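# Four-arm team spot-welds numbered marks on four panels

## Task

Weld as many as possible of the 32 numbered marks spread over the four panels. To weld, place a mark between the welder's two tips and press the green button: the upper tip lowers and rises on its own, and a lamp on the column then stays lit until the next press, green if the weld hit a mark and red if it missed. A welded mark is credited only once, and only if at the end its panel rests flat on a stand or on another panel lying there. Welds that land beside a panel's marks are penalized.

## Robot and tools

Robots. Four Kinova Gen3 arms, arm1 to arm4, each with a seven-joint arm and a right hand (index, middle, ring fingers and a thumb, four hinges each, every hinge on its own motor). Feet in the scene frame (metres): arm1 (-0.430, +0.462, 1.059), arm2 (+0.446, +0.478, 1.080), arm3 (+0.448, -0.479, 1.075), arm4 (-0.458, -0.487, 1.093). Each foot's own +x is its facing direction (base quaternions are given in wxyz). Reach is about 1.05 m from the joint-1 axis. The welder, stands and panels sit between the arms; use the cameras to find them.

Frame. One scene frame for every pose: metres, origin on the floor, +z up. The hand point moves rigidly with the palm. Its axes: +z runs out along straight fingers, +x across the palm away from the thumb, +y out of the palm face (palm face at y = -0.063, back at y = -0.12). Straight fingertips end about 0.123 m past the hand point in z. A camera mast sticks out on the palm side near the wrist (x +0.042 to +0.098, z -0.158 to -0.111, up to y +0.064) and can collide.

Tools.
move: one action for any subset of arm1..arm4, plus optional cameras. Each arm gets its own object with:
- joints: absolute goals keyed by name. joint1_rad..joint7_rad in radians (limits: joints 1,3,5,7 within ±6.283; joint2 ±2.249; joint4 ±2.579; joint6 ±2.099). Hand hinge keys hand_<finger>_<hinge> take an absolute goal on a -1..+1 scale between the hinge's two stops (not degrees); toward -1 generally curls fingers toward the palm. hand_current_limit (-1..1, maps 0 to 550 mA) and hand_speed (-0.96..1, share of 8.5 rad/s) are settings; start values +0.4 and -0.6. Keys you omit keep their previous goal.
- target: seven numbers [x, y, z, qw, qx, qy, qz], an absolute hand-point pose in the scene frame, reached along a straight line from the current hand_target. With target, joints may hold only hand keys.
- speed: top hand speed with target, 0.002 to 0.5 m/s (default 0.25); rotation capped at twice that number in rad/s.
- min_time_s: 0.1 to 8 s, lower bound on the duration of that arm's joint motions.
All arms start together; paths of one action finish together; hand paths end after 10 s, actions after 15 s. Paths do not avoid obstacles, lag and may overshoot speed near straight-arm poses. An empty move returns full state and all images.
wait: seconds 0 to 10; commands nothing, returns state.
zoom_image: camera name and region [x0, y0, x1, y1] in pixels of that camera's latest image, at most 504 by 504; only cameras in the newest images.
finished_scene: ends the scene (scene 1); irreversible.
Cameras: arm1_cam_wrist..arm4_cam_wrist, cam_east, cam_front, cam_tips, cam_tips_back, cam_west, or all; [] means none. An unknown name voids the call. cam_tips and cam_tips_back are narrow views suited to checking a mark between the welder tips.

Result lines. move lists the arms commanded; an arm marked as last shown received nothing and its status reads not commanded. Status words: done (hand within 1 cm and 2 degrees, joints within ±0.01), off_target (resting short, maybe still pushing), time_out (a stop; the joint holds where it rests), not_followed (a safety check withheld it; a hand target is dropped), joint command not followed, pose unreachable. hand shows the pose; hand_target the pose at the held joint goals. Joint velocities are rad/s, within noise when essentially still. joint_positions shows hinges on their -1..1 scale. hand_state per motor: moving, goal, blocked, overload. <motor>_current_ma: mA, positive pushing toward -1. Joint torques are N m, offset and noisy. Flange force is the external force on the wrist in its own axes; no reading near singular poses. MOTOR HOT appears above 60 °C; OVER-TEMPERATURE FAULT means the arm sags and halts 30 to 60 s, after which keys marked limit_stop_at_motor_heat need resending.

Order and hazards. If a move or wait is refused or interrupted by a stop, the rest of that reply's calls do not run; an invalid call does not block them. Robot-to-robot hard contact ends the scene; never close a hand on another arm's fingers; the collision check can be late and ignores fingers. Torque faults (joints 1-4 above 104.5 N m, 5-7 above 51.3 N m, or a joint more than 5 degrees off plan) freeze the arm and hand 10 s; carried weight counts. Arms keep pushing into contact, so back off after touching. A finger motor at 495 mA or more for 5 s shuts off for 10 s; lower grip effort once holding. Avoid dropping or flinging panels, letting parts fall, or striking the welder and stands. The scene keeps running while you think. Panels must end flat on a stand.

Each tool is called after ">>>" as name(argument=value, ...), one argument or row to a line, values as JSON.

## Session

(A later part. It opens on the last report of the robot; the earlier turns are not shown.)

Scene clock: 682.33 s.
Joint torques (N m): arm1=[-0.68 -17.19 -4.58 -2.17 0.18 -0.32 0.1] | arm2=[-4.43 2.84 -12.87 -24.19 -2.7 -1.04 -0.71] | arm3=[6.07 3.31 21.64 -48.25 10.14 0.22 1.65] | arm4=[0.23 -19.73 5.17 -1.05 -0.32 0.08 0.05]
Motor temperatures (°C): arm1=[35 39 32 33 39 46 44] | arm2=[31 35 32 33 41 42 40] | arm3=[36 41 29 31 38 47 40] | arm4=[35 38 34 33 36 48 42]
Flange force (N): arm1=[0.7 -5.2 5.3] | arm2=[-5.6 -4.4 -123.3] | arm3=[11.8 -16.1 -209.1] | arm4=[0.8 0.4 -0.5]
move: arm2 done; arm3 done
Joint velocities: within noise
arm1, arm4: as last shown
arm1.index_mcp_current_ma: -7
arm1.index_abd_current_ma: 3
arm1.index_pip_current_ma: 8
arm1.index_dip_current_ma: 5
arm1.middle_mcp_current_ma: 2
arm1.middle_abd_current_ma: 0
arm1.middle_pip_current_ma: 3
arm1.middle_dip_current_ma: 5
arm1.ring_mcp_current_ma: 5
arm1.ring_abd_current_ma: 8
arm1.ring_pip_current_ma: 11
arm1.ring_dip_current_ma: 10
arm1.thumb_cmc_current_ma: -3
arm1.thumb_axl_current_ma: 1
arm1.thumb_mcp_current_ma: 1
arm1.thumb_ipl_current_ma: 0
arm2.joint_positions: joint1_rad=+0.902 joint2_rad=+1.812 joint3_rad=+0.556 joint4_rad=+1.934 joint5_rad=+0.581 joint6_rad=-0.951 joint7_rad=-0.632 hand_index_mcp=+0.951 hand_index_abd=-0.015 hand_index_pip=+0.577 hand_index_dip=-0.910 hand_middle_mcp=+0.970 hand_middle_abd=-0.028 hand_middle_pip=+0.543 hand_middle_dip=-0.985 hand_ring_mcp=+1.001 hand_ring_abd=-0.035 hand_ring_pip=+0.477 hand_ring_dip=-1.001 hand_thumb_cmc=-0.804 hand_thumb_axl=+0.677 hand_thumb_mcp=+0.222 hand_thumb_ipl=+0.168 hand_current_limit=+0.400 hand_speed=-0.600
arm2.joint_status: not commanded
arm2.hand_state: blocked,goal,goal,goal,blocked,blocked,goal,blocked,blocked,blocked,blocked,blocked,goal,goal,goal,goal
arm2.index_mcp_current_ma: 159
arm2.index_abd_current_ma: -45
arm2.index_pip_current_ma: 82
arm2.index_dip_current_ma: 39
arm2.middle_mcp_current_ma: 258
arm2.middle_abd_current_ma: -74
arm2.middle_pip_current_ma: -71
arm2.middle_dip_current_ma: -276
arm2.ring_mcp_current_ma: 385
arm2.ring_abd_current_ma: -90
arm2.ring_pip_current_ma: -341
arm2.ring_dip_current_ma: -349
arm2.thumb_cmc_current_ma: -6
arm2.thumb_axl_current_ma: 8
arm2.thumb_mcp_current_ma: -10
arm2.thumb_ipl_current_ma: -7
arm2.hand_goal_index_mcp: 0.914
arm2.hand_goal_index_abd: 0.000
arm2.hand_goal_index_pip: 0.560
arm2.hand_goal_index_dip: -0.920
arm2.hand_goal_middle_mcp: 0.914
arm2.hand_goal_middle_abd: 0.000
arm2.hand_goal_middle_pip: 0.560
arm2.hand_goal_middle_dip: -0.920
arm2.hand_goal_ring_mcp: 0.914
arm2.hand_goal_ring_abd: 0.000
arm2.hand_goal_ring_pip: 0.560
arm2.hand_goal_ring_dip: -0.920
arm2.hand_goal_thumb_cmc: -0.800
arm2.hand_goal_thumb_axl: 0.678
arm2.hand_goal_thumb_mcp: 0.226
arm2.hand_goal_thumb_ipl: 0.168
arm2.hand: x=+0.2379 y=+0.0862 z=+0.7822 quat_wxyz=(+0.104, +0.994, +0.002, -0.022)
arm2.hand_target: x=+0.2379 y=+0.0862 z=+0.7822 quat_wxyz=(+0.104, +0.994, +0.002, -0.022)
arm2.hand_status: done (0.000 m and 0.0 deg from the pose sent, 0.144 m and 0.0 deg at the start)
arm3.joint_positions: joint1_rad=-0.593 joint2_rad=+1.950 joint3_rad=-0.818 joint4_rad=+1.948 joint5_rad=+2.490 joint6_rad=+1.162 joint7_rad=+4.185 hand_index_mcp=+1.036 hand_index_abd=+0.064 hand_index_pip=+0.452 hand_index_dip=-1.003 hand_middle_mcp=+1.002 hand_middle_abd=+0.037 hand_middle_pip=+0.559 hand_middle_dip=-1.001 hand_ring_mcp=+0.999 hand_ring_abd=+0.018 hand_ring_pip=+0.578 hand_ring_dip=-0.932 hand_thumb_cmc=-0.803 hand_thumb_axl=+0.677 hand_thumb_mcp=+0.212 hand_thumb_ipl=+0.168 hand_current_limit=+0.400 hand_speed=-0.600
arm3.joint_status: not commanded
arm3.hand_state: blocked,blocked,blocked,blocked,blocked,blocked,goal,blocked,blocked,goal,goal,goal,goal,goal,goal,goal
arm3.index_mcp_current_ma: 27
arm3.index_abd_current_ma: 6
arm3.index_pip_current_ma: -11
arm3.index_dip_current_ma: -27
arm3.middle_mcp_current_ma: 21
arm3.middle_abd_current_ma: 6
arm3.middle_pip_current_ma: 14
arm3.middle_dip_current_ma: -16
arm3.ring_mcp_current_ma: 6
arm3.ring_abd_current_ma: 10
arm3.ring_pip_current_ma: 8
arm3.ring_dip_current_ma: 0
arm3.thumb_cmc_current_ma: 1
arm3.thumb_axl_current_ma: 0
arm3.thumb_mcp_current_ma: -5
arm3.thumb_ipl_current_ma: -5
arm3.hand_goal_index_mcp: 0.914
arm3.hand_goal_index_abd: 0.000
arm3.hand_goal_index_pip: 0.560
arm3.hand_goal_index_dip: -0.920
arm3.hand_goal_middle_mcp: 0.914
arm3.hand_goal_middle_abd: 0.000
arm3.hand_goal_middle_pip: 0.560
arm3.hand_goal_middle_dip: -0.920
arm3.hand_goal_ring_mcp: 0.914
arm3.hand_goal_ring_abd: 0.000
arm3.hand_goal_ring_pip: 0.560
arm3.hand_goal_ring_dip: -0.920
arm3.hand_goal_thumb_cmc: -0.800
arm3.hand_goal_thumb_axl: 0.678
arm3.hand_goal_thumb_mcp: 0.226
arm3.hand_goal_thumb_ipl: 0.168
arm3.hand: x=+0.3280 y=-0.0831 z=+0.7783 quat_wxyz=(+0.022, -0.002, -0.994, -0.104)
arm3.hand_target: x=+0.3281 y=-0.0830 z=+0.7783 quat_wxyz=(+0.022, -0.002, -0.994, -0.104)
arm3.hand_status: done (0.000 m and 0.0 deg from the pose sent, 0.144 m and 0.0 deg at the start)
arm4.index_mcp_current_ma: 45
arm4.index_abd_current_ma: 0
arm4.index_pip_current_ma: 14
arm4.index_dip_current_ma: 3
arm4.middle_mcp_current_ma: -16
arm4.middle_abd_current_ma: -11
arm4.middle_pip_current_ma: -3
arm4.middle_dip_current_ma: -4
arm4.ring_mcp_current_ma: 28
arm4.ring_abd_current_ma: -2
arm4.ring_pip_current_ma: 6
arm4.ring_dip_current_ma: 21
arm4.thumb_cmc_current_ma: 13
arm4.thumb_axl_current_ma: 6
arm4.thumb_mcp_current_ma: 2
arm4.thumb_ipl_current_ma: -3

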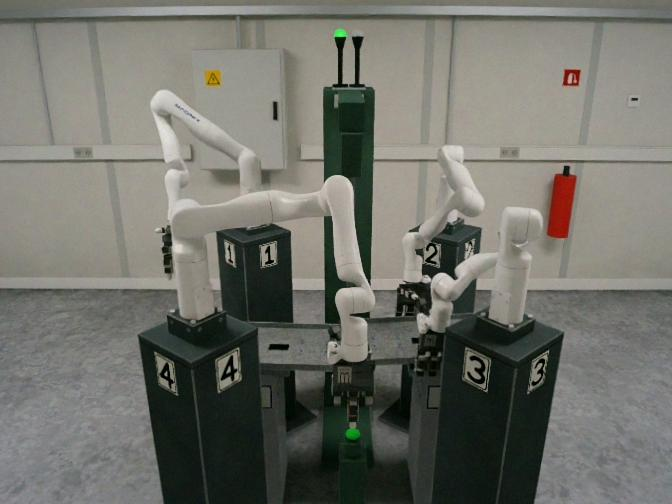

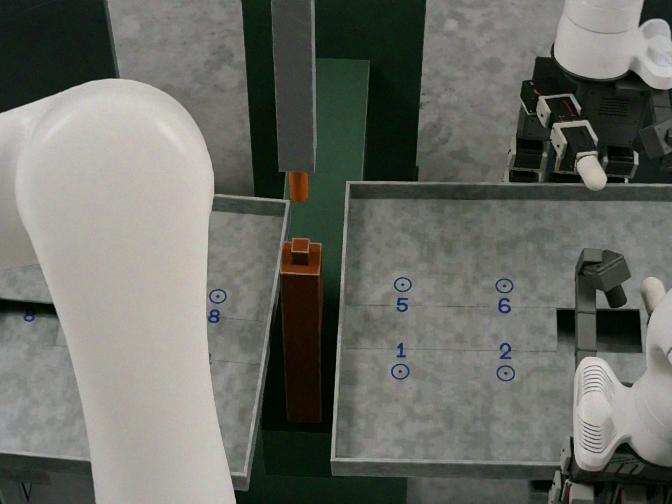

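>>> move(
  arm2={"target": [0.2379, 0.0862, 0.8002, 0.10447, 0.99426, 0.00228, -0.02169], "speed": 0.06},
  arm3={"target": [0.3281, -0.083, 0.7963, -0.02169, 0.00228, 0.99426, 0.10447], "speed": 0.06},
  cameras=["cam_front", "cam_tips"],
)

>>> zoom_image(
  camera="cam_front",
  region=[360, 285, 480, 375],
)

>>> zoom_image(
  camera="cam_tips",
  region=[320, 150, 672, 480],
)

Scene clock: 684.70 s.
Joint torques (N m): arm1=[-0.69 -17.19 -4.54 -2.23 0.16 -0.35 0.06] | arm2=[-1.88 -22.23 4.01 -2 -2.08 -3.44 -0.53] | arm3=[1.73 -19.83 -6.93 1.08 3.61 2 0.09] | arm4=[0.19 -19.67 5.2 -1 -0.22 0.07 0.09]
Motor temperatures (°C): arm1=[35 39 32 33 39 46 44] | arm2=[31 35 32 33 41 42 40] | arm3=[36 41 29 31 38 47 40] | arm4=[35 38 34 33 36 48 42]
Flange force (N): arm1=[1.1 -5.5 5.4] | arm2=[-1.6 -11.6 -2.4] | arm3=[3.7 -6.6 0.6] | arm4=[0.8 0.5 -0.4]
move: arm2 done; arm3 done
Joint velocities: within noise
arm1, arm4: as last shown
arm1.index_mcp_current_ma: -9
arm1.index_abd_current_ma: 7
arm1.index_pip_current_ma: 9
arm1.index_dip_current_ma: -1
arm1.middle_mcp_current_ma: 6
arm1.middle_abd_current_ma: 8
arm1.middle_pip_current_ma: 7
arm1.ring_mcp_current_ma: 9
arm1.ring_abd_current_ma: 5
arm1.ring_pip_current_ma: 4
arm1.ring_dip_current_ma: 13
arm1.thumb_cmc_current_ma: -6
arm1.thumb_axl_current_ma: 0
arm1.thumb_mcp_current_ma: 0
arm1.thumb_ipl_current_ma: 10
arm2.joint_positions: joint1_rad=+0.902 joint2_rad=+1.775 joint3_rad=+0.568 joint4_rad=+1.977 joint5_rad=+0.601 joint6_rad=-0.964 joint7_rad=-0.628 hand_index_mcp=+0.945 hand_index_abd=-0.002 hand_index_pip=+0.570 hand_index_dip=-0.910 hand_middle_mcp=+0.960 hand_middle_abd=-0.002 hand_middle_pip=+0.556 hand_middle_dip=-0.923 hand_ring_mcp=+0.976 hand_ring_abd=+0.000 hand_ring_pip=+0.555 hand_ring_dip=-0.923 hand_thumb_cmc=-0.804 hand_thumb_axl=+0.677 hand_thumb_mcp=+0.222 hand_thumb_ipl=+0.168 hand_current_limit=+0.400 hand_speed=-0.600
arm2.joint_status: not commanded
arm2.hand_state: blocked,goal,goal,goal,blocked,goal,goal,goal,blocked,goal,goal,goal,goal,goal,goal,goal
arm2.index_mcp_current_ma: 130
arm2.index_abd_current_ma: -8
arm2.index_pip_current_ma: 43
arm2.index_dip_current_ma: 33
arm2.middle_mcp_current_ma: 215
arm2.middle_abd_current_ma: -7
arm2.middle_pip_current_ma: -21
arm2.middle_dip_current_ma: -17
arm2.ring_mcp_current_ma: 277
arm2.ring_abd_current_ma: 5
arm2.ring_pip_current_ma: -9
arm2.ring_dip_current_ma: -13
arm2.thumb_cmc_current_ma: -5
arm2.thumb_axl_current_ma: 8
arm2.thumb_mcp_current_ma: -8
arm2.thumb_ipl_current_ma: -5
arm2.hand_goal_index_mcp: 0.914
arm2.hand_goal_index_abd: 0.000
arm2.hand_goal_index_pip: 0.560
arm2.hand_goal_index_dip: -0.920
arm2.hand_goal_middle_mcp: 0.914
arm2.hand_goal_middle_abd: 0.000
arm2.hand_goal_middle_pip: 0.560
arm2.hand_goal_middle_dip: -0.920
arm2.hand_goal_ring_mcp: 0.914
arm2.hand_goal_ring_abd: 0.000
arm2.hand_goal_ring_pip: 0.560
arm2.hand_goal_ring_dip: -0.920
arm2.hand_goal_thumb_cmc: -0.800
arm2.hand_goal_thumb_axl: 0.678
arm2.hand_goal_thumb_mcp: 0.226
arm2.hand_goal_thumb_ipl: 0.168
arm2.hand: x=+0.2379 y=+0.0862 z=+0.8002 quat_wxyz=(+0.104, +0.994, +0.002, -0.022)
arm2.hand_target: x=+0.2379 y=+0.0862 z=+0.8002 quat_wxyz=(+0.104, +0.994, +0.002, -0.022)
arm2.hand_status: done (0.000 m and 0.0 deg from the pose sent, 0.018 m and 0.0 deg at the start)
arm3.joint_positions: joint1_rad=-0.593 joint2_rad=+1.919 joint3_rad=-0.838 joint4_rad=+1.992 joint5_rad=+2.464 joint6_rad=+1.186 joint7_rad=+4.177 hand_index_mcp=+0.989 hand_index_abd=+0.021 hand_index_pip=+0.570 hand_index_dip=-0.930 hand_middle_mcp=+0.995 hand_middle_abd=+0.015 hand_middle_pip=+0.569 hand_middle_dip=-0.930 hand_ring_mcp=+1.000 hand_ring_abd=+0.008 hand_ring_pip=+0.578 hand_ring_dip=-0.915 hand_thumb_cmc=-0.802 hand_thumb_axl=+0.677 hand_thumb_mcp=+0.212 hand_thumb_ipl=+0.168 hand_current_limit=+0.400 hand_speed=-0.600
arm3.joint_status: not commanded
arm3.hand_state: blocked,blocked,goal,goal,blocked,goal,goal,goal,blocked,goal,goal,goal,goal,goal,goal,goal
arm3.index_mcp_current_ma: 11
arm3.index_abd_current_ma: 10
arm3.index_pip_current_ma: 14
arm3.index_dip_current_ma: -12
arm3.middle_mcp_current_ma: 15
arm3.middle_abd_current_ma: 3
arm3.middle_pip_current_ma: 16
arm3.middle_dip_current_ma: -7
arm3.ring_mcp_current_ma: 13
arm3.ring_abd_current_ma: 6
arm3.ring_pip_current_ma: 7
arm3.ring_dip_current_ma: 1
arm3.thumb_cmc_current_ma: -3
arm3.thumb_axl_current_ma: -4
arm3.thumb_mcp_current_ma: -2
arm3.thumb_ipl_current_ma: -13
arm3.hand_goal_index_mcp: 0.914
arm3.hand_goal_index_abd: 0.000
arm3.hand_goal_index_pip: 0.560
arm3.hand_goal_index_dip: -0.920
arm3.hand_goal_middle_mcp: 0.914
arm3.hand_goal_middle_abd: 0.000
arm3.hand_goal_middle_pip: 0.560
arm3.hand_goal_middle_dip: -0.920
arm3.hand_goal_ring_mcp: 0.914
arm3.hand_goal_ring_abd: 0.000
arm3.hand_goal_ring_pip: 0.560
arm3.hand_goal_ring_dip: -0.920
arm3.hand_goal_thumb_cmc: -0.800
arm3.hand_goal_thumb_axl: 0.678
arm3.hand_goal_thumb_mcp: 0.226
arm3.hand_goal_thumb_ipl: 0.168
arm3.hand: x=+0.3281 y=-0.0830 z=+0.7963 quat_wxyz=(+0.022, -0.002, -0.994, -0.104)
arm3.hand_target: x=+0.3281 y=-0.0830 z=+0.7963 quat_wxyz=(+0.022, -0.002, -0.994, -0.104)
arm3.hand_status: done (0.000 m and 0.0 deg from the pose sent, 0.018 m and 0.0 deg at the start)
arm4.index_mcp_current_ma: 47
arm4.index_abd_current_ma: 3
arm4.index_dip_current_ma: 4
arm4.middle_mcp_current_ma: -35
arm4.middle_abd_current_ma: -10
arm4.middle_pip_current_ma: -10
arm4.middle_dip_current_ma: -9
arm4.ring_mcp_current_ma: 21
arm4.ring_abd_current_ma: 15
arm4.ring_pip_current_ma: 5
arm4.ring_dip_current_ma: 0
arm4.thumb_cmc_current_ma: 4
arm4.thumb_axl_current_ma: 3
arm4.thumb_mcp_current_ma: -8
arm4.thumb_ipl_current_ma: 4

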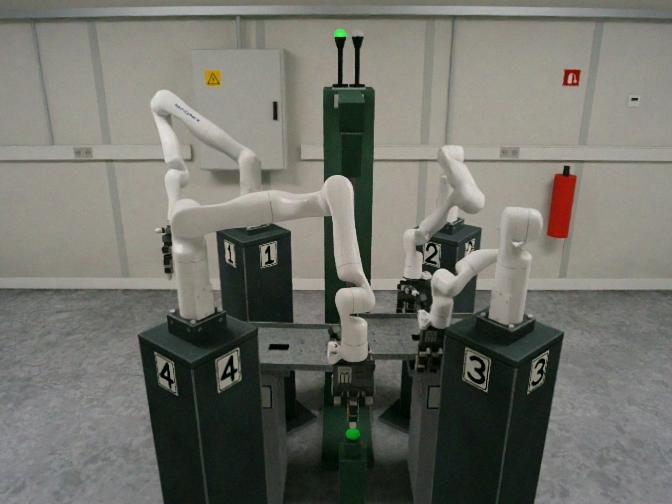

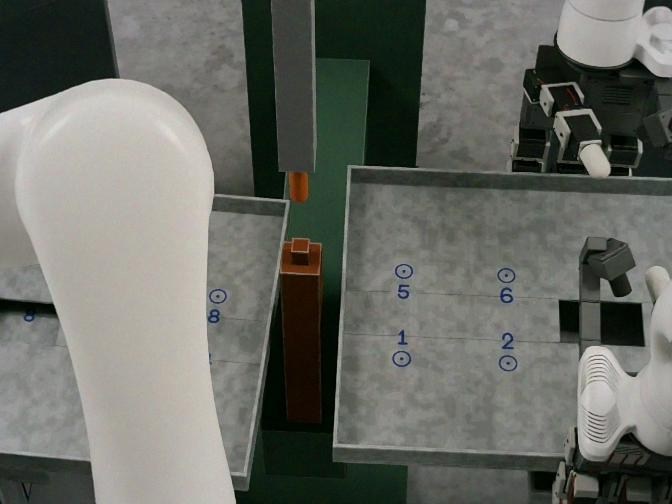

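Scaled by 4.200.

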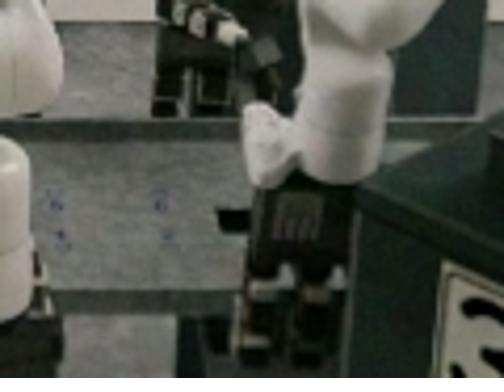

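Scaled by 1.432.

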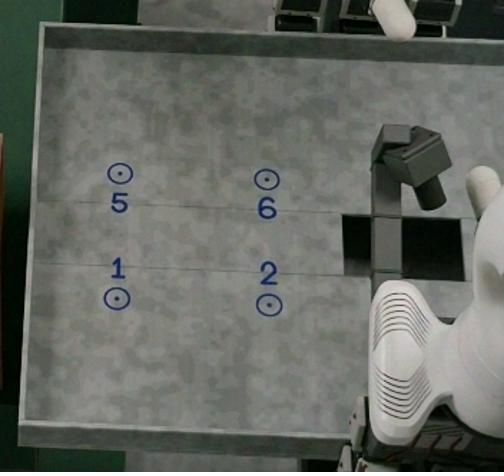

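>>> move(
  arm2={"target": [0.2405, 0.0902, 0.8514, 0.10449, 0.99439, 0.00155, -0.01475], "speed": 0.1},
  arm3={"target": [0.3307, -0.079, 0.8487, -0.01475, 0.00155, 0.99439, 0.10449], "speed": 0.1},
)

>>> move(
  arm2={"joints": {"hand_index_dip": 0.696, "hand_middle_dip": 0.696, "hand_ring_dip": 0.696}},
  arm3={"joints": {"hand_index_dip": 0.696, "hand_middle_dip": 0.696, "hand_ring_dip": 0.696}},
  cameras=["cam_tips", "cam_front"],
)

>>> zoom_image(
  camera="cam_tips",
  region=[320, 100, 672, 450],
)

>>> zoom_image(
  camera="cam_front",
  region=[360, 265, 500, 370],
)

Scene clock: 688.63 s.
Joint torques (N m): arm1=[-0.66 -17.17 -4.56 -2.25 0.17 -0.32 0.05] | arm2=[-2.17 -22.93 3.85 -2.94 -2.41 -3.95 -0.54] | arm3=[2.21 -20.65 -7.1 -0.37 4.05 2.5 0.02] | arm4=[0.24 -19.69 5.26 -1.02 -0.31 0.04 0.11]
Motor temperatures (°C): arm1=[35 39 32 33 39 46 44] | arm2=[31 35 32 33 41 42 40] | arm3=[36 41 29 31 38 47 40] | arm4=[35 38 34 33 36 48 42]
Flange force (N): arm1=[0.8 -5.3 5.2] | arm2=[-1.6 -13.8 -2.7] | arm3=[3.9 -8.3 -0.8] | arm4=[0.5 0.6 -0.5]
move: arm2 done; arm3 done
Joint velocities: within noise
arm1, arm4: as last shown
arm1.index_mcp_current_ma: -18
arm1.index_abd_current_ma: 11
arm1.index_pip_current_ma: 14
arm1.index_dip_current_ma: -2
arm1.middle_mcp_current_ma: 10
arm1.middle_abd_current_ma: 4
arm1.middle_pip_current_ma: 0
arm1.ring_mcp_current_ma: 2
arm1.ring_abd_current_ma: 9
arm1.ring_pip_current_ma: 6
arm1.ring_dip_current_ma: 6
arm1.thumb_cmc_current_ma: -1
arm1.thumb_axl_current_ma: -4
arm1.thumb_mcp_current_ma: 1
arm1.thumb_ipl_current_ma: -3
arm2.joint_positions: joint1_rad=+0.911 joint2_rad=+1.668 joint3_rad=+0.608 joint4_rad=+2.099 joint5_rad=+0.679 joint6_rad=-1.004 joint7_rad=-0.615 hand_index_mcp=+0.945 hand_index_abd=-0.001 hand_index_pip=+0.570 hand_index_dip=-0.910 hand_middle_mcp=+0.960 hand_middle_abd=-0.002 hand_middle_pip=+0.556 hand_middle_dip=-0.923 hand_ring_mcp=+0.976 hand_ring_abd=+0.000 hand_ring_pip=+0.555 hand_ring_dip=-0.923 hand_thumb_cmc=-0.804 hand_thumb_axl=+0.677 hand_thumb_mcp=+0.222 hand_thumb_ipl=+0.168 hand_current_limit=+0.400 hand_speed=-0.600
arm2.joint_status: not commanded
arm2.hand_state: blocked,goal,goal,goal,blocked,goal,goal,goal,blocked,goal,goal,goal,goal,goal,goal,goal
arm2.index_mcp_current_ma: 134
arm2.index_abd_current_ma: -8
arm2.index_pip_current_ma: 49
arm2.index_dip_current_ma: 37
arm2.middle_mcp_current_ma: 217
arm2.middle_abd_current_ma: -13
arm2.middle_pip_current_ma: -21
arm2.middle_dip_current_ma: -19
arm2.ring_mcp_current_ma: 279
arm2.ring_abd_current_ma: 2
arm2.ring_pip_current_ma: -8
arm2.ring_dip_current_ma: -10
arm2.thumb_cmc_current_ma: -10
arm2.thumb_axl_current_ma: 8
arm2.thumb_mcp_current_ma: -8
arm2.thumb_ipl_current_ma: 0
arm2.hand_goal_index_mcp: 0.914
arm2.hand_goal_index_abd: 0.000
arm2.hand_goal_index_pip: 0.560
arm2.hand_goal_index_dip: -0.920
arm2.hand_goal_middle_mcp: 0.914
arm2.hand_goal_middle_abd: 0.000
arm2.hand_goal_middle_pip: 0.560
arm2.hand_goal_middle_dip: -0.920
arm2.hand_goal_ring_mcp: 0.914
arm2.hand_goal_ring_abd: 0.000
arm2.hand_goal_ring_pip: 0.560
arm2.hand_goal_ring_dip: -0.920
arm2.hand_goal_thumb_cmc: -0.800
arm2.hand_goal_thumb_axl: 0.678
arm2.hand_goal_thumb_mcp: 0.226
arm2.hand_goal_thumb_ipl: 0.168
arm2.hand: x=+0.2405 y=+0.0902 z=+0.8514 quat_wxyz=(+0.104, +0.994, +0.002, -0.015)
arm2.hand_target: x=+0.2405 y=+0.0902 z=+0.8514 quat_wxyz=(+0.104, +0.994, +0.002, -0.015)
arm2.hand_status: done (0.000 m and 0.0 deg from the pose sent, 0.051 m and 0.8 deg at the start)
arm3.joint_positions: joint1_rad=-0.602 joint2_rad=+1.817 joint3_rad=-0.904 joint4_rad=+2.096 joint5_rad=+2.359 joint6_rad=+1.244 joint7_rad=+4.165 hand_index_mcp=+0.991 hand_index_abd=+0.021 hand_index_pip=+0.570 hand_index_dip=-0.930 hand_middle_mcp=+0.996 hand_middle_abd=+0.015 hand_middle_pip=+0.569 hand_middle_dip=-0.930 hand_ring_mcp=+1.000 hand_ring_abd=+0.009 hand_ring_pip=+0.578 hand_ring_dip=-0.914 hand_thumb_cmc=-0.802 hand_thumb_axl=+0.677 hand_thumb_mcp=+0.212 hand_thumb_ipl=+0.168 hand_current_limit=+0.400 hand_speed=-0.600
arm3.joint_status: not commanded
arm3.hand_state: blocked,blocked,goal,goal,blocked,goal,goal,goal,blocked,goal,goal,goal,goal,goal,goal,goal
arm3.index_mcp_current_ma: 12
arm3.index_abd_current_ma: 8
arm3.index_pip_current_ma: 11
arm3.index_dip_current_ma: -14
arm3.middle_mcp_current_ma: 20
arm3.middle_abd_current_ma: 4
arm3.middle_pip_current_ma: 6
arm3.middle_dip_current_ma: -6
arm3.ring_mcp_current_ma: 11
arm3.ring_abd_current_ma: 7
arm3.ring_pip_current_ma: 7
arm3.ring_dip_current_ma: -1
arm3.thumb_cmc_current_ma: -6
arm3.thumb_axl_current_ma: -4
arm3.thumb_mcp_current_ma: -1
arm3.thumb_ipl_current_ma: -5
arm3.hand_goal_index_mcp: 0.914
arm3.hand_goal_index_abd: 0.000
arm3.hand_goal_index_pip: 0.560
arm3.hand_goal_index_dip: -0.920
arm3.hand_goal_middle_mcp: 0.914
arm3.hand_goal_middle_abd: 0.000
arm3.hand_goal_middle_pip: 0.560
arm3.hand_goal_middle_dip: -0.920
arm3.hand_goal_ring_mcp: 0.914
arm3.hand_goal_ring_abd: 0.000
arm3.hand_goal_ring_pip: 0.560
arm3.hand_goal_ring_dip: -0.920
arm3.hand_goal_thumb_cmc: -0.800
arm3.hand_goal_thumb_axl: 0.678
arm3.hand_goal_thumb_mcp: 0.226
arm3.hand_goal_thumb_ipl: 0.168
arm3.hand: x=+0.3307 y=-0.0790 z=+0.8487 quat_wxyz=(+0.015, -0.002, -0.994, -0.104)
arm3.hand_target: x=+0.3307 y=-0.0790 z=+0.8487 quat_wxyz=(+0.015, -0.002, -0.994, -0.104)
arm3.hand_status: done (0.000 m and 0.0 deg from the pose sent, 0.053 m and 0.8 deg at the start)
arm4.index_mcp_current_ma: 39
arm4.index_abd_current_ma: 2
arm4.index_pip_current_ma: 22
arm4.index_dip_current_ma: -2
arm4.middle_mcp_current_ma: -4
arm4.middle_abd_current_ma: 13
arm4.middle_pip_current_ma: 5
arm4.middle_dip_current_ma: -5
arm4.ring_mcp_current_ma: 28
arm4.ring_abd_current_ma: 0
arm4.ring_pip_current_ma: -7
arm4.ring_dip_current_ma: 12
arm4.thumb_cmc_current_ma: 3
arm4.thumb_axl_current_ma: 5
arm4.thumb_mcp_current_ma: -11
arm4.thumb_ipl_current_ma: -5
pictures: none

Scene clock: 690.23 s.
Joint torques (N m): arm1=[-0.67 -17.2 -4.53 -2.2 0.18 -0.29 0.07] | arm2=[-2.28 -22.87 3.92 -2.94 -2.35 -4 -0.56] | arm3=[2.22 -20.75 -7.03 -0.47 4.07 2.43 -0.01] | arm4=[0.17 -19.71 5.17 -1 -0.29 0.08 0.08]
Motor temperatures (°C): arm1=[35 39 32 33 39 46 44] | arm2=[31 35 32 33 41 42 40] | arm3=[36 41 29 31 38 47 40] | arm4=[35 38 34 33 36 48 42]
Flange force (N): arm1=[0.8 -5.2 5.3] | arm2=[-1.7 -13.8 -2.7] | arm3=[4.1 -8.7 -1.1] | arm4=[0.6 0.4 -0.4]
move: arm2 done; arm3 done
Joint velocities: within noise
arm1, arm4: as last shown
arm1.index_mcp_current_ma: -6
arm1.index_abd_current_ma: 14
arm1.index_pip_current_ma: 10
arm1.index_dip_current_ma: 1
arm1.middle_mcp_current_ma: 6
arm1.middle_abd_current_ma: -1
arm1.middle_dip_current_ma: 9
arm1.ring_mcp_current_ma: 5
arm1.ring_pip_current_ma: 11
arm1.ring_dip_current_ma: 4
arm1.thumb_cmc_current_ma: -4
arm1.thumb_axl_current_ma: -3
arm1.thumb_mcp_current_ma: -4
arm1.thumb_ipl_current_ma: 0
arm2.joint_positions: joint1_rad=+0.911 joint2_rad=+1.668 joint3_rad=+0.608 joint4_rad=+2.099 joint5_rad=+0.679 joint6_rad=-1.004 joint7_rad=-0.615 hand_index_mcp=+0.945 hand_index_abd=-0.001 hand_index_pip=+0.559 hand_index_dip=+0.696 hand_middle_mcp=+0.960 hand_middle_abd=-0.002 hand_middle_pip=+0.556 hand_middle_dip=+0.695 hand_ring_mcp=+0.976 hand_ring_abd=+0.000 hand_ring_pip=+0.555 hand_ring_dip=+0.695 hand_thumb_cmc=-0.804 hand_thumb_axl=+0.677 hand_thumb_mcp=+0.222 hand_thumb_ipl=+0.168 hand_current_limit=+0.400 hand_speed=-0.600
arm2.joint_status: all done
arm2.hand_state: blocked,goal,goal,goal,blocked,goal,goal,goal,blocked,goal,goal,goal,goal,goal,goal,goal
arm2.index_mcp_current_ma: 132
arm2.index_abd_current_ma: -10
arm2.index_pip_current_ma: 8
arm2.index_dip_current_ma: -3
arm2.middle_mcp_current_ma: 211
arm2.middle_abd_current_ma: -6
arm2.middle_pip_current_ma: -22
arm2.middle_dip_current_ma: -7
arm2.ring_mcp_current_ma: 283
arm2.ring_abd_current_ma: 3
arm2.ring_pip_current_ma: -8
arm2.ring_dip_current_ma: 5
arm2.thumb_cmc_current_ma: -8
arm2.thumb_axl_current_ma: 7
arm2.thumb_mcp_current_ma: -10
arm2.thumb_ipl_current_ma: -6
arm2.hand_goal_index_mcp: 0.914
arm2.hand_goal_index_abd: 0.000
arm2.hand_goal_index_pip: 0.560
arm2.hand_goal_index_dip: 0.696
arm2.hand_goal_middle_mcp: 0.914
arm2.hand_goal_middle_abd: 0.000
arm2.hand_goal_middle_pip: 0.560
arm2.hand_goal_middle_dip: 0.696
arm2.hand_goal_ring_mcp: 0.914
arm2.hand_goal_ring_abd: 0.000
arm2.hand_goal_ring_pip: 0.560
arm2.hand_goal_ring_dip: 0.696
arm2.hand_goal_thumb_cmc: -0.800
arm2.hand_goal_thumb_axl: 0.678
arm2.hand_goal_thumb_mcp: 0.226
arm2.hand_goal_thumb_ipl: 0.168
arm2.hand: x=+0.2405 y=+0.0902 z=+0.8514 quat_wxyz=(+0.104, +0.994, +0.002, -0.015)
arm2.hand_target: x=+0.2405 y=+0.0902 z=+0.8514 quat_wxyz=(+0.104, +0.994, +0.002, -0.015)
arm2.hand_status: not commanded
arm3.joint_positions: joint1_rad=-0.602 joint2_rad=+1.817 joint3_rad=-0.904 joint4_rad=+2.096 joint5_rad=+2.359 joint6_rad=+1.244 joint7_rad=+4.165 hand_index_mcp=+0.990 hand_index_abd=+0.021 hand_index_pip=+0.568 hand_index_dip=+0.689 hand_middle_mcp=+0.996 hand_middle_abd=+0.015 hand_middle_pip=+0.569 hand_middle_dip=+0.688 hand_ring_mcp=+1.000 hand_ring_abd=+0.010 hand_ring_pip=+0.568 hand_ring_dip=+0.689 hand_thumb_cmc=-0.802 hand_thumb_axl=+0.677 hand_thumb_mcp=+0.212 hand_thumb_ipl=+0.168 hand_current_limit=+0.400 hand_speed=-0.600
arm3.joint_status: all done
arm3.hand_state: blocked,blocked,goal,goal,blocked,goal,goal,goal,blocked,goal,goal,goal,goal,goal,goal,goal
arm3.index_mcp_current_ma: 11
arm3.index_abd_current_ma: 13
arm3.index_pip_current_ma: 11
arm3.index_dip_current_ma: -10
arm3.middle_mcp_current_ma: 20
arm3.middle_abd_current_ma: 1
arm3.middle_pip_current_ma: 7
arm3.middle_dip_current_ma: -12
arm3.ring_mcp_current_ma: 16
arm3.ring_abd_current_ma: 7
arm3.ring_pip_current_ma: 10
arm3.ring_dip_current_ma: -3
arm3.thumb_cmc_current_ma: -2
arm3.thumb_axl_current_ma: 6
arm3.thumb_mcp_current_ma: -6
arm3.thumb_ipl_current_ma: -2
arm3.hand_goal_index_mcp: 0.914
arm3.hand_goal_index_abd: 0.000
arm3.hand_goal_index_pip: 0.560
arm3.hand_goal_index_dip: 0.696
arm3.hand_goal_middle_mcp: 0.914
arm3.hand_goal_middle_abd: 0.000
arm3.hand_goal_middle_pip: 0.560
arm3.hand_goal_middle_dip: 0.696
arm3.hand_goal_ring_mcp: 0.914
arm3.hand_goal_ring_abd: 0.000
arm3.hand_goal_ring_pip: 0.560
arm3.hand_goal_ring_dip: 0.696
arm3.hand_goal_thumb_cmc: -0.800
arm3.hand_goal_thumb_axl: 0.678
arm3.hand_goal_thumb_mcp: 0.226
arm3.hand_goal_thumb_ipl: 0.168
arm3.hand: x=+0.3307 y=-0.0790 z=+0.8487 quat_wxyz=(+0.015, -0.002, -0.994, -0.104)
arm3.hand_target: x=+0.3307 y=-0.0790 z=+0.8487 quat_wxyz=(+0.015, -0.002, -0.994, -0.104)
arm3.hand_status: not commanded
arm4.index_mcp_current_ma: 43
arm4.index_abd_current_ma: 0
arm4.index_pip_current_ma: 5
arm4.middle_mcp_current_ma: -17
arm4.middle_abd_current_ma: -10
arm4.middle_pip_current_ma: 2
arm4.middle_dip_current_ma: -14
arm4.ring_mcp_current_ma: 27
arm4.ring_abd_current_ma: 8
arm4.ring_pip_current_ma: 0
arm4.ring_dip_current_ma: 10
arm4.thumb_cmc_current_ma: 16
arm4.thumb_axl_current_ma: -2
arm4.thumb_mcp_current_ma: 4
arm4.thumb_ipl_current_ma: 4
pictures: cam_front, cam_tips

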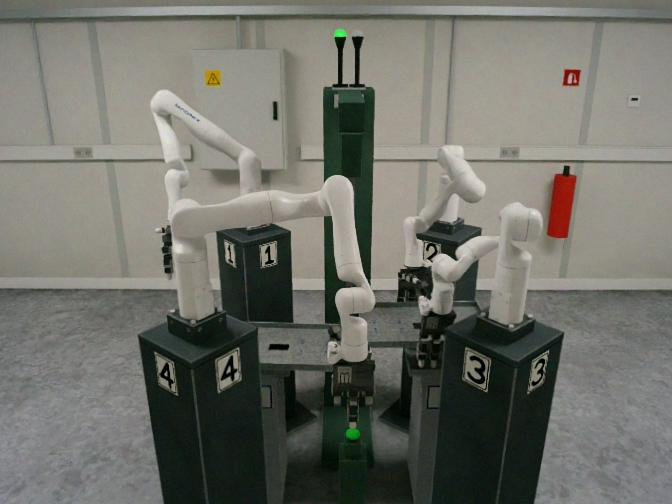

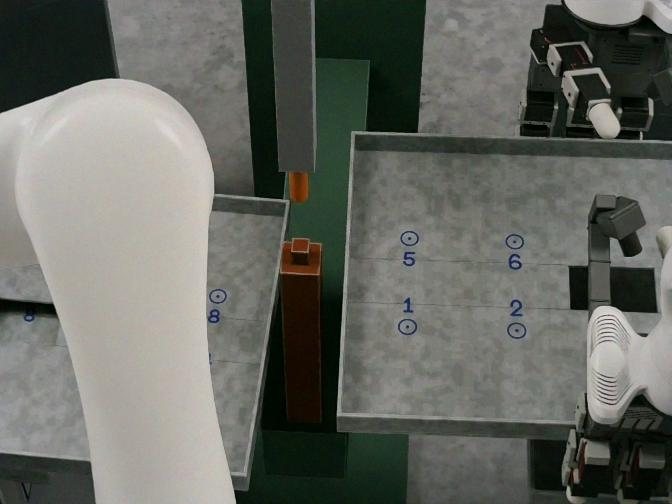

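Scaled by 1.432.

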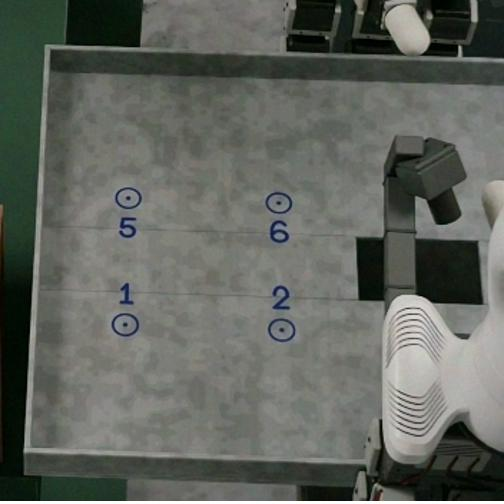

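Scaled by 3.600.

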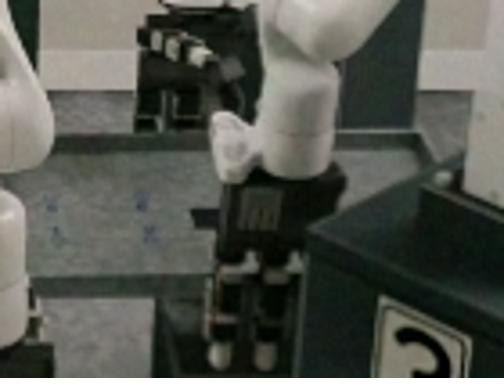

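>>> move(
  arm2={"target": [0.2405, 0.0902, 0.8154, 0.10449, 0.99439, 0.00155, -0.01475], "speed": 0.06},
  arm3={"target": [0.3307, -0.079, 0.8127, -0.01475, 0.00155, 0.99439, 0.10449], "speed": 0.06},
)

Scene clock: 693.40 s.
Joint torques (N m): arm1=[-0.64 -17.16 -4.54 -2.18 0.16 -0.3 0.06] | arm2=[-0.12 -15.82 3.67 2.62 -0.6 -0.91 -0.36] | arm3=[0.62 -14.42 -4.11 4.43 1.18 0.66 0.18] | arm4=[0.21 -19.74 5.24 -1 -0.25 0.11 0.11]
Motor temperatures (°C): arm1=[35 39 32 33 39 46 44] | arm2=[31 35 32 33 41 42 40] | arm3=[36 40 29 31 38 47 40] | arm4=[35 38 34 33 36 48 42]
Flange force (N): arm1=[0.7 -5.1 5.2] | arm2=[-0.8 -2.0 -2.9] | arm3=[4.9 2.4 -0.5] | arm4=[0.6 0.5 -0.2]
move: arm2 done; arm3 done
Joint velocities: within noise
arm1, arm4: as last shown
arm1.index_mcp_current_ma: -12
arm1.index_abd_current_ma: 11
arm1.index_pip_current_ma: 6
arm1.index_dip_current_ma: 2
arm1.middle_mcp_current_ma: 3
arm1.middle_abd_current_ma: 0
arm1.middle_pip_current_ma: 3
arm1.middle_dip_current_ma: 0
arm1.ring_mcp_current_ma: 0
arm1.ring_abd_current_ma: 17
arm1.ring_dip_current_ma: 10
arm1.thumb_cmc_current_ma: -2
arm1.thumb_axl_current_ma: 6
arm1.thumb_mcp_current_ma: 1
arm1.thumb_ipl_current_ma: 8
arm2.joint_positions: joint1_rad=+0.911 joint2_rad=+1.745 joint3_rad=+0.577 joint4_rad=+2.020 joint5_rad=+0.629 joint6_rad=-0.989 joint7_rad=-0.620 hand_index_mcp=+0.926 hand_index_abd=-0.006 hand_index_pip=+0.565 hand_index_dip=+0.700 hand_middle_mcp=+0.930 hand_middle_abd=-0.003 hand_middle_pip=+0.565 hand_middle_dip=+0.700 hand_ring_mcp=+0.934 hand_ring_abd=+0.000 hand_ring_pip=+0.567 hand_ring_dip=+0.701 hand_thumb_cmc=-0.804 hand_thumb_axl=+0.677 hand_thumb_mcp=+0.222 hand_thumb_ipl=+0.168 hand_current_limit=+0.400 hand_speed=-0.600
arm2.joint_status: not commanded
arm2.hand_state: goal,goal,goal,goal,goal,goal,goal,goal,goal,goal,goal,goal,goal,goal,goal,goal
arm2.index_mcp_current_ma: 52
arm2.index_abd_current_ma: -20
arm2.index_pip_current_ma: 27
arm2.index_dip_current_ma: 11
arm2.middle_mcp_current_ma: 77
arm2.middle_abd_current_ma: -5
arm2.middle_pip_current_ma: 15
arm2.middle_dip_current_ma: 12
arm2.ring_mcp_current_ma: 89
arm2.ring_abd_current_ma: 0
arm2.ring_pip_current_ma: 34
arm2.ring_dip_current_ma: 19
arm2.thumb_cmc_current_ma: -5
arm2.thumb_axl_current_ma: 8
arm2.thumb_mcp_current_ma: -11
arm2.thumb_ipl_current_ma: -8
arm2.hand_goal_index_mcp: 0.914
arm2.hand_goal_index_abd: 0.000
arm2.hand_goal_index_pip: 0.560
arm2.hand_goal_index_dip: 0.696
arm2.hand_goal_middle_mcp: 0.914
arm2.hand_goal_middle_abd: 0.000
arm2.hand_goal_middle_pip: 0.560
arm2.hand_goal_middle_dip: 0.696
arm2.hand_goal_ring_mcp: 0.914
arm2.hand_goal_ring_abd: 0.000
arm2.hand_goal_ring_pip: 0.560
arm2.hand_goal_ring_dip: 0.696
arm2.hand_goal_thumb_cmc: -0.800
arm2.hand_goal_thumb_axl: 0.678
arm2.hand_goal_thumb_mcp: 0.226
arm2.hand_goal_thumb_ipl: 0.168
arm2.hand: x=+0.2405 y=+0.0902 z=+0.8154 quat_wxyz=(+0.105, +0.994, +0.002, -0.015)
arm2.hand_target: x=+0.2405 y=+0.0902 z=+0.8154 quat_wxyz=(+0.105, +0.994, +0.002, -0.015)
arm2.hand_status: done (0.000 m and 0.0 deg from the pose sent, 0.036 m and 0.0 deg at the start)
arm3.joint_positions: joint1_rad=-0.599 joint2_rad=+1.883 joint3_rad=-0.858 joint4_rad=+2.019 joint5_rad=+2.422 joint6_rad=+1.206 joint7_rad=+4.180 hand_index_mcp=+0.982 hand_index_abd=+0.020 hand_index_pip=+0.578 hand_index_dip=+0.698 hand_middle_mcp=+0.979 hand_middle_abd=+0.012 hand_middle_pip=+0.577 hand_middle_dip=+0.698 hand_ring_mcp=+0.977 hand_ring_abd=+0.012 hand_ring_pip=+0.581 hand_ring_dip=+0.696 hand_thumb_cmc=-0.803 hand_thumb_axl=+0.677 hand_thumb_mcp=+0.212 hand_thumb_ipl=+0.168 hand_current_limit=+0.400 hand_speed=-0.600
arm3.joint_status: not commanded
arm3.hand_state: blocked,blocked,goal,goal,blocked,goal,goal,goal,blocked,goal,blocked,goal,goal,goal,goal,goal
arm3.index_mcp_current_ma: 11
arm3.index_abd_current_ma: 9
arm3.index_pip_current_ma: 10
arm3.index_dip_current_ma: -10
arm3.middle_mcp_current_ma: 15
arm3.middle_abd_current_ma: 5
arm3.middle_pip_current_ma: 8
arm3.middle_dip_current_ma: -8
arm3.ring_mcp_current_ma: -3
arm3.ring_abd_current_ma: 5
arm3.ring_pip_current_ma: 8
arm3.ring_dip_current_ma: 4
arm3.thumb_cmc_current_ma: -1
arm3.thumb_axl_current_ma: -2
arm3.thumb_mcp_current_ma: -6
arm3.thumb_ipl_current_ma: -14
arm3.hand_goal_index_mcp: 0.914
arm3.hand_goal_index_abd: 0.000
arm3.hand_goal_index_pip: 0.560
arm3.hand_goal_index_dip: 0.696
arm3.hand_goal_middle_mcp: 0.914
arm3.hand_goal_middle_abd: 0.000
arm3.hand_goal_middle_pip: 0.560
arm3.hand_goal_middle_dip: 0.696
arm3.hand_goal_ring_mcp: 0.914
arm3.hand_goal_ring_abd: 0.000
arm3.hand_goal_ring_pip: 0.560
arm3.hand_goal_ring_dip: 0.696
arm3.hand_goal_thumb_cmc: -0.800
arm3.hand_goal_thumb_axl: 0.678
arm3.hand_goal_thumb_mcp: 0.226
arm3.hand_goal_thumb_ipl: 0.168
arm3.hand: x=+0.3307 y=-0.0790 z=+0.8127 quat_wxyz=(+0.015, -0.002, -0.994, -0.105)
arm3.hand_target: x=+0.3307 y=-0.0790 z=+0.8127 quat_wxyz=(+0.015, -0.002, -0.994, -0.104)
arm3.hand_status: done (0.000 m and 0.0 deg from the pose sent, 0.036 m and 0.0 deg at the start)
arm4.index_mcp_current_ma: 28
arm4.index_pip_current_ma: 23
arm4.middle_mcp_current_ma: -1
arm4.middle_abd_current_ma: -13
arm4.middle_pip_current_ma: -6
arm4.middle_dip_current_ma: -17
arm4.ring_mcp_current_ma: 34
arm4.ring_abd_current_ma: 19
arm4.ring_pip_current_ma: 1
arm4.ring_dip_current_ma: 1
arm4.thumb_cmc_current_ma: 0
arm4.thumb_axl_current_ma: -5
arm4.thumb_mcp_current_ma: -2
arm4.thumb_ipl_current_ma: -3
pictures: none

>>> wait(
  seconds=0,
  cameras=["cam_tips", "cam_front"],
)

>>> zoom_image(
  camera="cam_tips",
  region=[320, 100, 672, 450],
)

>>> zoom_image(
  camera="cam_front",
  region=[360, 265, 500, 370],
)

Scene clock: 693.83 s.
Joint torques (N m): arm1=[-0.62 -17.15 -4.56 -2.24 0.15 -0.33 0.05] | arm2=[0.01 -15.93 3.7 2.55 -0.65 -0.94 -0.31] | arm3=[0.66 -14.38 -4.18 4.34 1.22 0.65 0.19] | arm4=[0.18 -19.72 5.18 -1.02 -0.3 0.09 0.12]
Motor temperatures (°C): arm1=[35 39 32 33 39 46 44] | arm2=[31 35 32 33 41 42 40] | arm3=[36 40 29 31 38 47 40] | arm4=[35 38 34 33 36 48 42]
Flange force (N): arm1=[0.8 -5.1 5.1] | arm2=[-0.4 -1.9 -2.8] | arm3=[4.8 2.3 -0.8] | arm4=[0.5 0.4 -0.4]
Joint velocities: within noise
arm1.joint_positions: joint1_rad=+0.406 joint2_rad=+0.911 joint3_rad=-0.553 joint4_rad=+2.248 joint5_rad=+2.208 joint6_rad=+0.213 joint7_rad=+5.047 hand_index_mcp=+0.997 hand_index_abd=-0.011 hand_index_pip=+0.585 hand_index_dip=+0.711 hand_middle_mcp=+0.995 hand_middle_abd=-0.010 hand_middle_pip=+0.585 hand_middle_dip=+0.714 hand_ring_mcp=+0.995 hand_ring_abd=-0.015 hand_ring_pip=+0.590 hand_ring_dip=+0.703 hand_thumb_cmc=-0.573 hand_thumb_axl=+0.677 hand_thumb_mcp=+0.212 hand_thumb_ipl=+0.168 hand_current_limit=+0.400 hand_speed=-0.600
arm1.joint_status: not commanded
arm1.hand_state: goal,goal,goal,goal,goal,goal,goal,goal,goal,goal,goal,goal,goal,goal,goal,goal
arm1.index_mcp_current_ma: -7
arm1.index_abd_current_ma: 6
arm1.index_pip_current_ma: 9
arm1.index_dip_current_ma: 7
arm1.middle_mcp_current_ma: 5
arm1.middle_abd_current_ma: 5
arm1.middle_pip_current_ma: 6
arm1.middle_dip_current_ma: -2
arm1.ring_mcp_current_ma: 5
arm1.ring_abd_current_ma: 13
arm1.ring_pip_current_ma: 10
arm1.ring_dip_current_ma: 7
arm1.thumb_cmc_current_ma: 1
arm1.thumb_axl_current_ma: 1
arm1.thumb_mcp_current_ma: 4
arm1.thumb_ipl_current_ma: 0
arm1.hand_goal_index_mcp: 1.000
arm1.hand_goal_index_abd: 0.000
arm1.hand_goal_index_pip: 0.578
arm1.hand_goal_index_dip: 0.696
arm1.hand_goal_middle_mcp: 1.000
arm1.hand_goal_middle_abd: 0.000
arm1.hand_goal_middle_pip: 0.578
arm1.hand_goal_middle_dip: 0.696
arm1.hand_goal_ring_mcp: 1.000
arm1.hand_goal_ring_abd: 0.000
arm1.hand_goal_ring_pip: 0.578
arm1.hand_goal_ring_dip: 0.696
arm1.hand_goal_thumb_cmc: -0.570
arm1.hand_goal_thumb_axl: 0.678
arm1.hand_goal_thumb_mcp: 0.226
arm1.hand_goal_thumb_ipl: 0.168
arm1.hand: x=-0.7200 y=+0.1000 z=+1.0500 quat_wxyz=(-0.156, -0.988, +0.000, +0.000)
arm1.hand_target: x=-0.7200 y=+0.1000 z=+1.0500 quat_wxyz=(-0.156, -0.988, +0.000, +0.000)
arm1.hand_status: not commanded
arm2.joint_positions: joint1_rad=+0.911 joint2_rad=+1.745 joint3_rad=+0.577 joint4_rad=+2.020 joint5_rad=+0.629 joint6_rad=-0.989 joint7_rad=-0.620 hand_index_mcp=+0.926 hand_index_abd=-0.006 hand_index_pip=+0.565 hand_index_dip=+0.700 hand_middle_mcp=+0.930 hand_middle_abd=-0.003 hand_middle_pip=+0.565 hand_middle_dip=+0.700 hand_ring_mcp=+0.934 hand_ring_abd=+0.000 hand_ring_pip=+0.567 hand_ring_dip=+0.701 hand_thumb_cmc=-0.804 hand_thumb_axl=+0.677 hand_thumb_mcp=+0.222 hand_thumb_ipl=+0.168 hand_current_limit=+0.400 hand_speed=-0.600
arm2.joint_status: not commanded
arm2.hand_state: goal,goal,goal,goal,goal,goal,goal,goal,goal,goal,goal,goal,goal,goal,goal,goal
arm2.index_mcp_current_ma: 48
arm2.index_abd_current_ma: -17
arm2.index_pip_current_ma: 26
arm2.index_dip_current_ma: 12
arm2.middle_mcp_current_ma: 80
arm2.middle_abd_current_ma: -9
arm2.middle_pip_current_ma: 16
arm2.middle_dip_current_ma: 15
arm2.ring_mcp_current_ma: 86
arm2.ring_abd_current_ma: 1
arm2.ring_pip_current_ma: 34
arm2.ring_dip_current_ma: 15
arm2.thumb_cmc_current_ma: -7
arm2.thumb_axl_current_ma: 6
arm2.thumb_mcp_current_ma: -13
arm2.thumb_ipl_current_ma: -7
arm2.hand_goal_index_mcp: 0.914
arm2.hand_goal_index_abd: 0.000
arm2.hand_goal_index_pip: 0.560
arm2.hand_goal_index_dip: 0.696
arm2.hand_goal_middle_mcp: 0.914
arm2.hand_goal_middle_abd: 0.000
arm2.hand_goal_middle_pip: 0.560
arm2.hand_goal_middle_dip: 0.696
arm2.hand_goal_ring_mcp: 0.914
arm2.hand_goal_ring_abd: 0.000
arm2.hand_goal_ring_pip: 0.560
arm2.hand_goal_ring_dip: 0.696
arm2.hand_goal_thumb_cmc: -0.800
arm2.hand_goal_thumb_axl: 0.678
arm2.hand_goal_thumb_mcp: 0.226
arm2.hand_goal_thumb_ipl: 0.168
arm2.hand: x=+0.2405 y=+0.0902 z=+0.8154 quat_wxyz=(+0.105, +0.994, +0.002, -0.015)
arm2.hand_target: x=+0.2405 y=+0.0902 z=+0.8154 quat_wxyz=(+0.105, +0.994, +0.002, -0.015)
arm2.hand_status: done (0.000 m and 0.0 deg from the pose sent, 0.036 m and 0.0 deg at the start)
arm3.joint_positions: joint1_rad=-0.599 joint2_rad=+1.883 joint3_rad=-0.858 joint4_rad=+2.019 joint5_rad=+2.422 joint6_rad=+1.206 joint7_rad=+4.180 hand_index_mcp=+0.982 hand_index_abd=+0.020 hand_index_pip=+0.578 hand_index_dip=+0.698 hand_middle_mcp=+0.979 hand_middle_abd=+0.012 hand_middle_pip=+0.577 hand_middle_dip=+0.698 hand_ring_mcp=+0.977 hand_ring_abd=+0.012 hand_ring_pip=+0.581 hand_ring_dip=+0.696 hand_thumb_cmc=-0.803 hand_thumb_axl=+0.677 hand_thumb_mcp=+0.212 hand_thumb_ipl=+0.168 hand_current_limit=+0.400 hand_speed=-0.600
arm3.joint_status: not commanded
arm3.hand_state: blocked,blocked,goal,goal,blocked,goal,goal,goal,blocked,goal,blocked,goal,goal,goal,goal,goal
arm3.index_mcp_current_ma: 10
arm3.index_abd_current_ma: 10
arm3.index_pip_current_ma: 7
arm3.index_dip_current_ma: -12
arm3.middle_mcp_current_ma: 12
arm3.middle_abd_current_ma: 1
arm3.middle_pip_current_ma: 11
arm3.middle_dip_current_ma: -7
arm3.ring_mcp_current_ma: 11
arm3.ring_abd_current_ma: 7
arm3.ring_pip_current_ma: 13
arm3.ring_dip_current_ma: 1
arm3.thumb_cmc_current_ma: 0
arm3.thumb_axl_current_ma: -8
arm3.thumb_mcp_current_ma: 2
arm3.thumb_ipl_current_ma: -6
arm3.hand_goal_index_mcp: 0.914
arm3.hand_goal_index_abd: 0.000
arm3.hand_goal_index_pip: 0.560
arm3.hand_goal_index_dip: 0.696
arm3.hand_goal_middle_mcp: 0.914
arm3.hand_goal_middle_abd: 0.000
arm3.hand_goal_middle_pip: 0.560
arm3.hand_goal_middle_dip: 0.696
arm3.hand_goal_ring_mcp: 0.914
arm3.hand_goal_ring_abd: 0.000
arm3.hand_goal_ring_pip: 0.560
arm3.hand_goal_ring_dip: 0.696
arm3.hand_goal_thumb_cmc: -0.800
arm3.hand_goal_thumb_axl: 0.678
arm3.hand_goal_thumb_mcp: 0.226
arm3.hand_goal_thumb_ipl: 0.168
arm3.hand: x=+0.3307 y=-0.0790 z=+0.8127 quat_wxyz=(+0.015, -0.002, -0.994, -0.104)
arm3.hand_target: x=+0.3307 y=-0.0790 z=+0.8127 quat_wxyz=(+0.015, -0.002, -0.994, -0.104)
arm3.hand_status: done (0.000 m and 0.0 deg from the pose sent, 0.036 m and 0.0 deg at the start)
arm4.joint_positions: joint1_rad=+2.189 joint2_rad=+1.496 joint3_rad=+0.724 joint4_rad=+1.655 joint5_rad=-1.555 joint6_rad=+0.725 joint7_rad=+2.893 hand_index_mcp=+0.145 hand_index_abd=-0.010 hand_index_pip=-0.488 hand_index_dip=+0.004 hand_middle_mcp=+0.745 hand_middle_abd=+0.006 hand_middle_pip=+0.576 hand_middle_dip=+0.700 hand_ring_mcp=+0.142 hand_ring_abd=-0.009 hand_ring_pip=-0.488 hand_ring_dip=+0.005 hand_thumb_cmc=-0.570 hand_thumb_axl=+0.677 hand_thumb_mcp=+0.219 hand_thumb_ipl=+0.168 hand_current_limit=+0.400 hand_speed=-0.600
arm4.joint_status: not commanded
arm4.hand_state: blocked,goal,goal,goal,goal,goal,goal,goal,blocked,goal,goal,goal,goal,goal,goal,goal
arm4.index_mcp_current_ma: 31
arm4.index_abd_current_ma: -1
arm4.index_pip_current_ma: 20
arm4.index_dip_current_ma: 11
arm4.middle_mcp_current_ma: -19
arm4.middle_abd_current_ma: -1
arm4.middle_pip_current_ma: -11
arm4.middle_dip_current_ma: -12
arm4.ring_mcp_current_ma: 33
arm4.ring_abd_current_ma: -4
arm4.ring_pip_current_ma: -6
arm4.ring_dip_current_ma: 4
arm4.thumb_cmc_current_ma: -1
arm4.thumb_axl_current_ma: -1
arm4.thumb_mcp_current_ma: 1
arm4.thumb_ipl_current_ma: 5
arm4.hand_goal_index_mcp: 0.100
arm4.hand_goal_index_abd: 0.000
arm4.hand_goal_index_pip: -0.500
arm4.hand_goal_index_dip: 0.000
arm4.hand_goal_middle_mcp: 0.754
arm4.hand_goal_middle_abd: 0.000
arm4.hand_goal_middle_pip: 0.576
arm4.hand_goal_middle_dip: 0.696
arm4.hand_goal_ring_mcp: 0.100
arm4.hand_goal_ring_abd: 0.000
arm4.hand_goal_ring_pip: -0.500
arm4.hand_goal_ring_dip: 0.000
arm4.hand_goal_thumb_cmc: -0.570
arm4.hand_goal_thumb_axl: 0.678
arm4.hand_goal_thumb_mcp: 0.226
arm4.hand_goal_thumb_ipl: 0.168
arm4.hand: x=+0.0230 y=-0.5030 z=+0.8800 quat_wxyz=(+0.000, +0.000, +1.000, +0.000)
arm4.hand_target: x=+0.0230 y=-0.5030 z=+0.8800 quat_wxyz=(+0.000, +0.000, +1.000, +0.000)
arm4.hand_status: not commanded
pictures: cam_front, cam_tips

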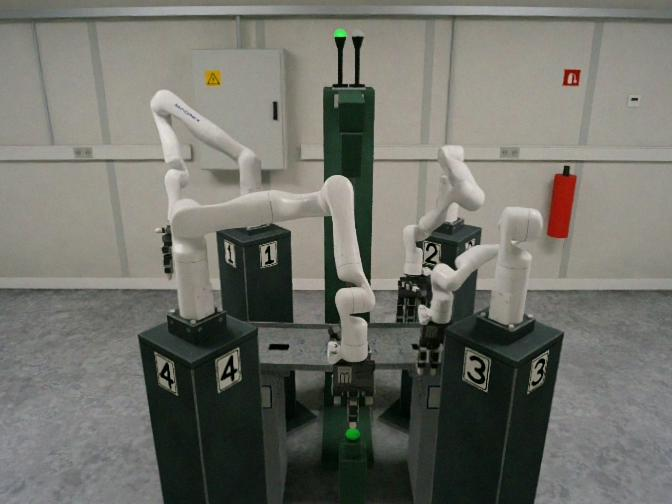

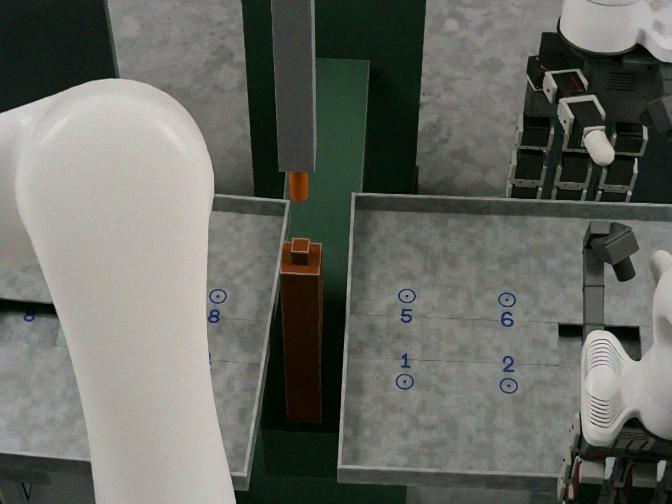

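Scaled by 1.432.

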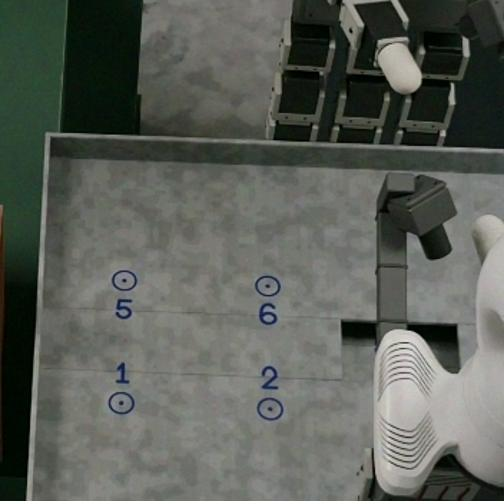

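Scaled by 3.600.

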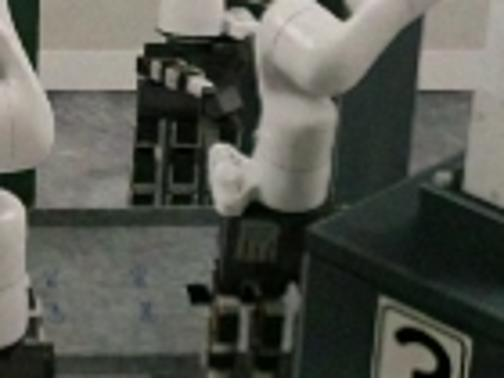

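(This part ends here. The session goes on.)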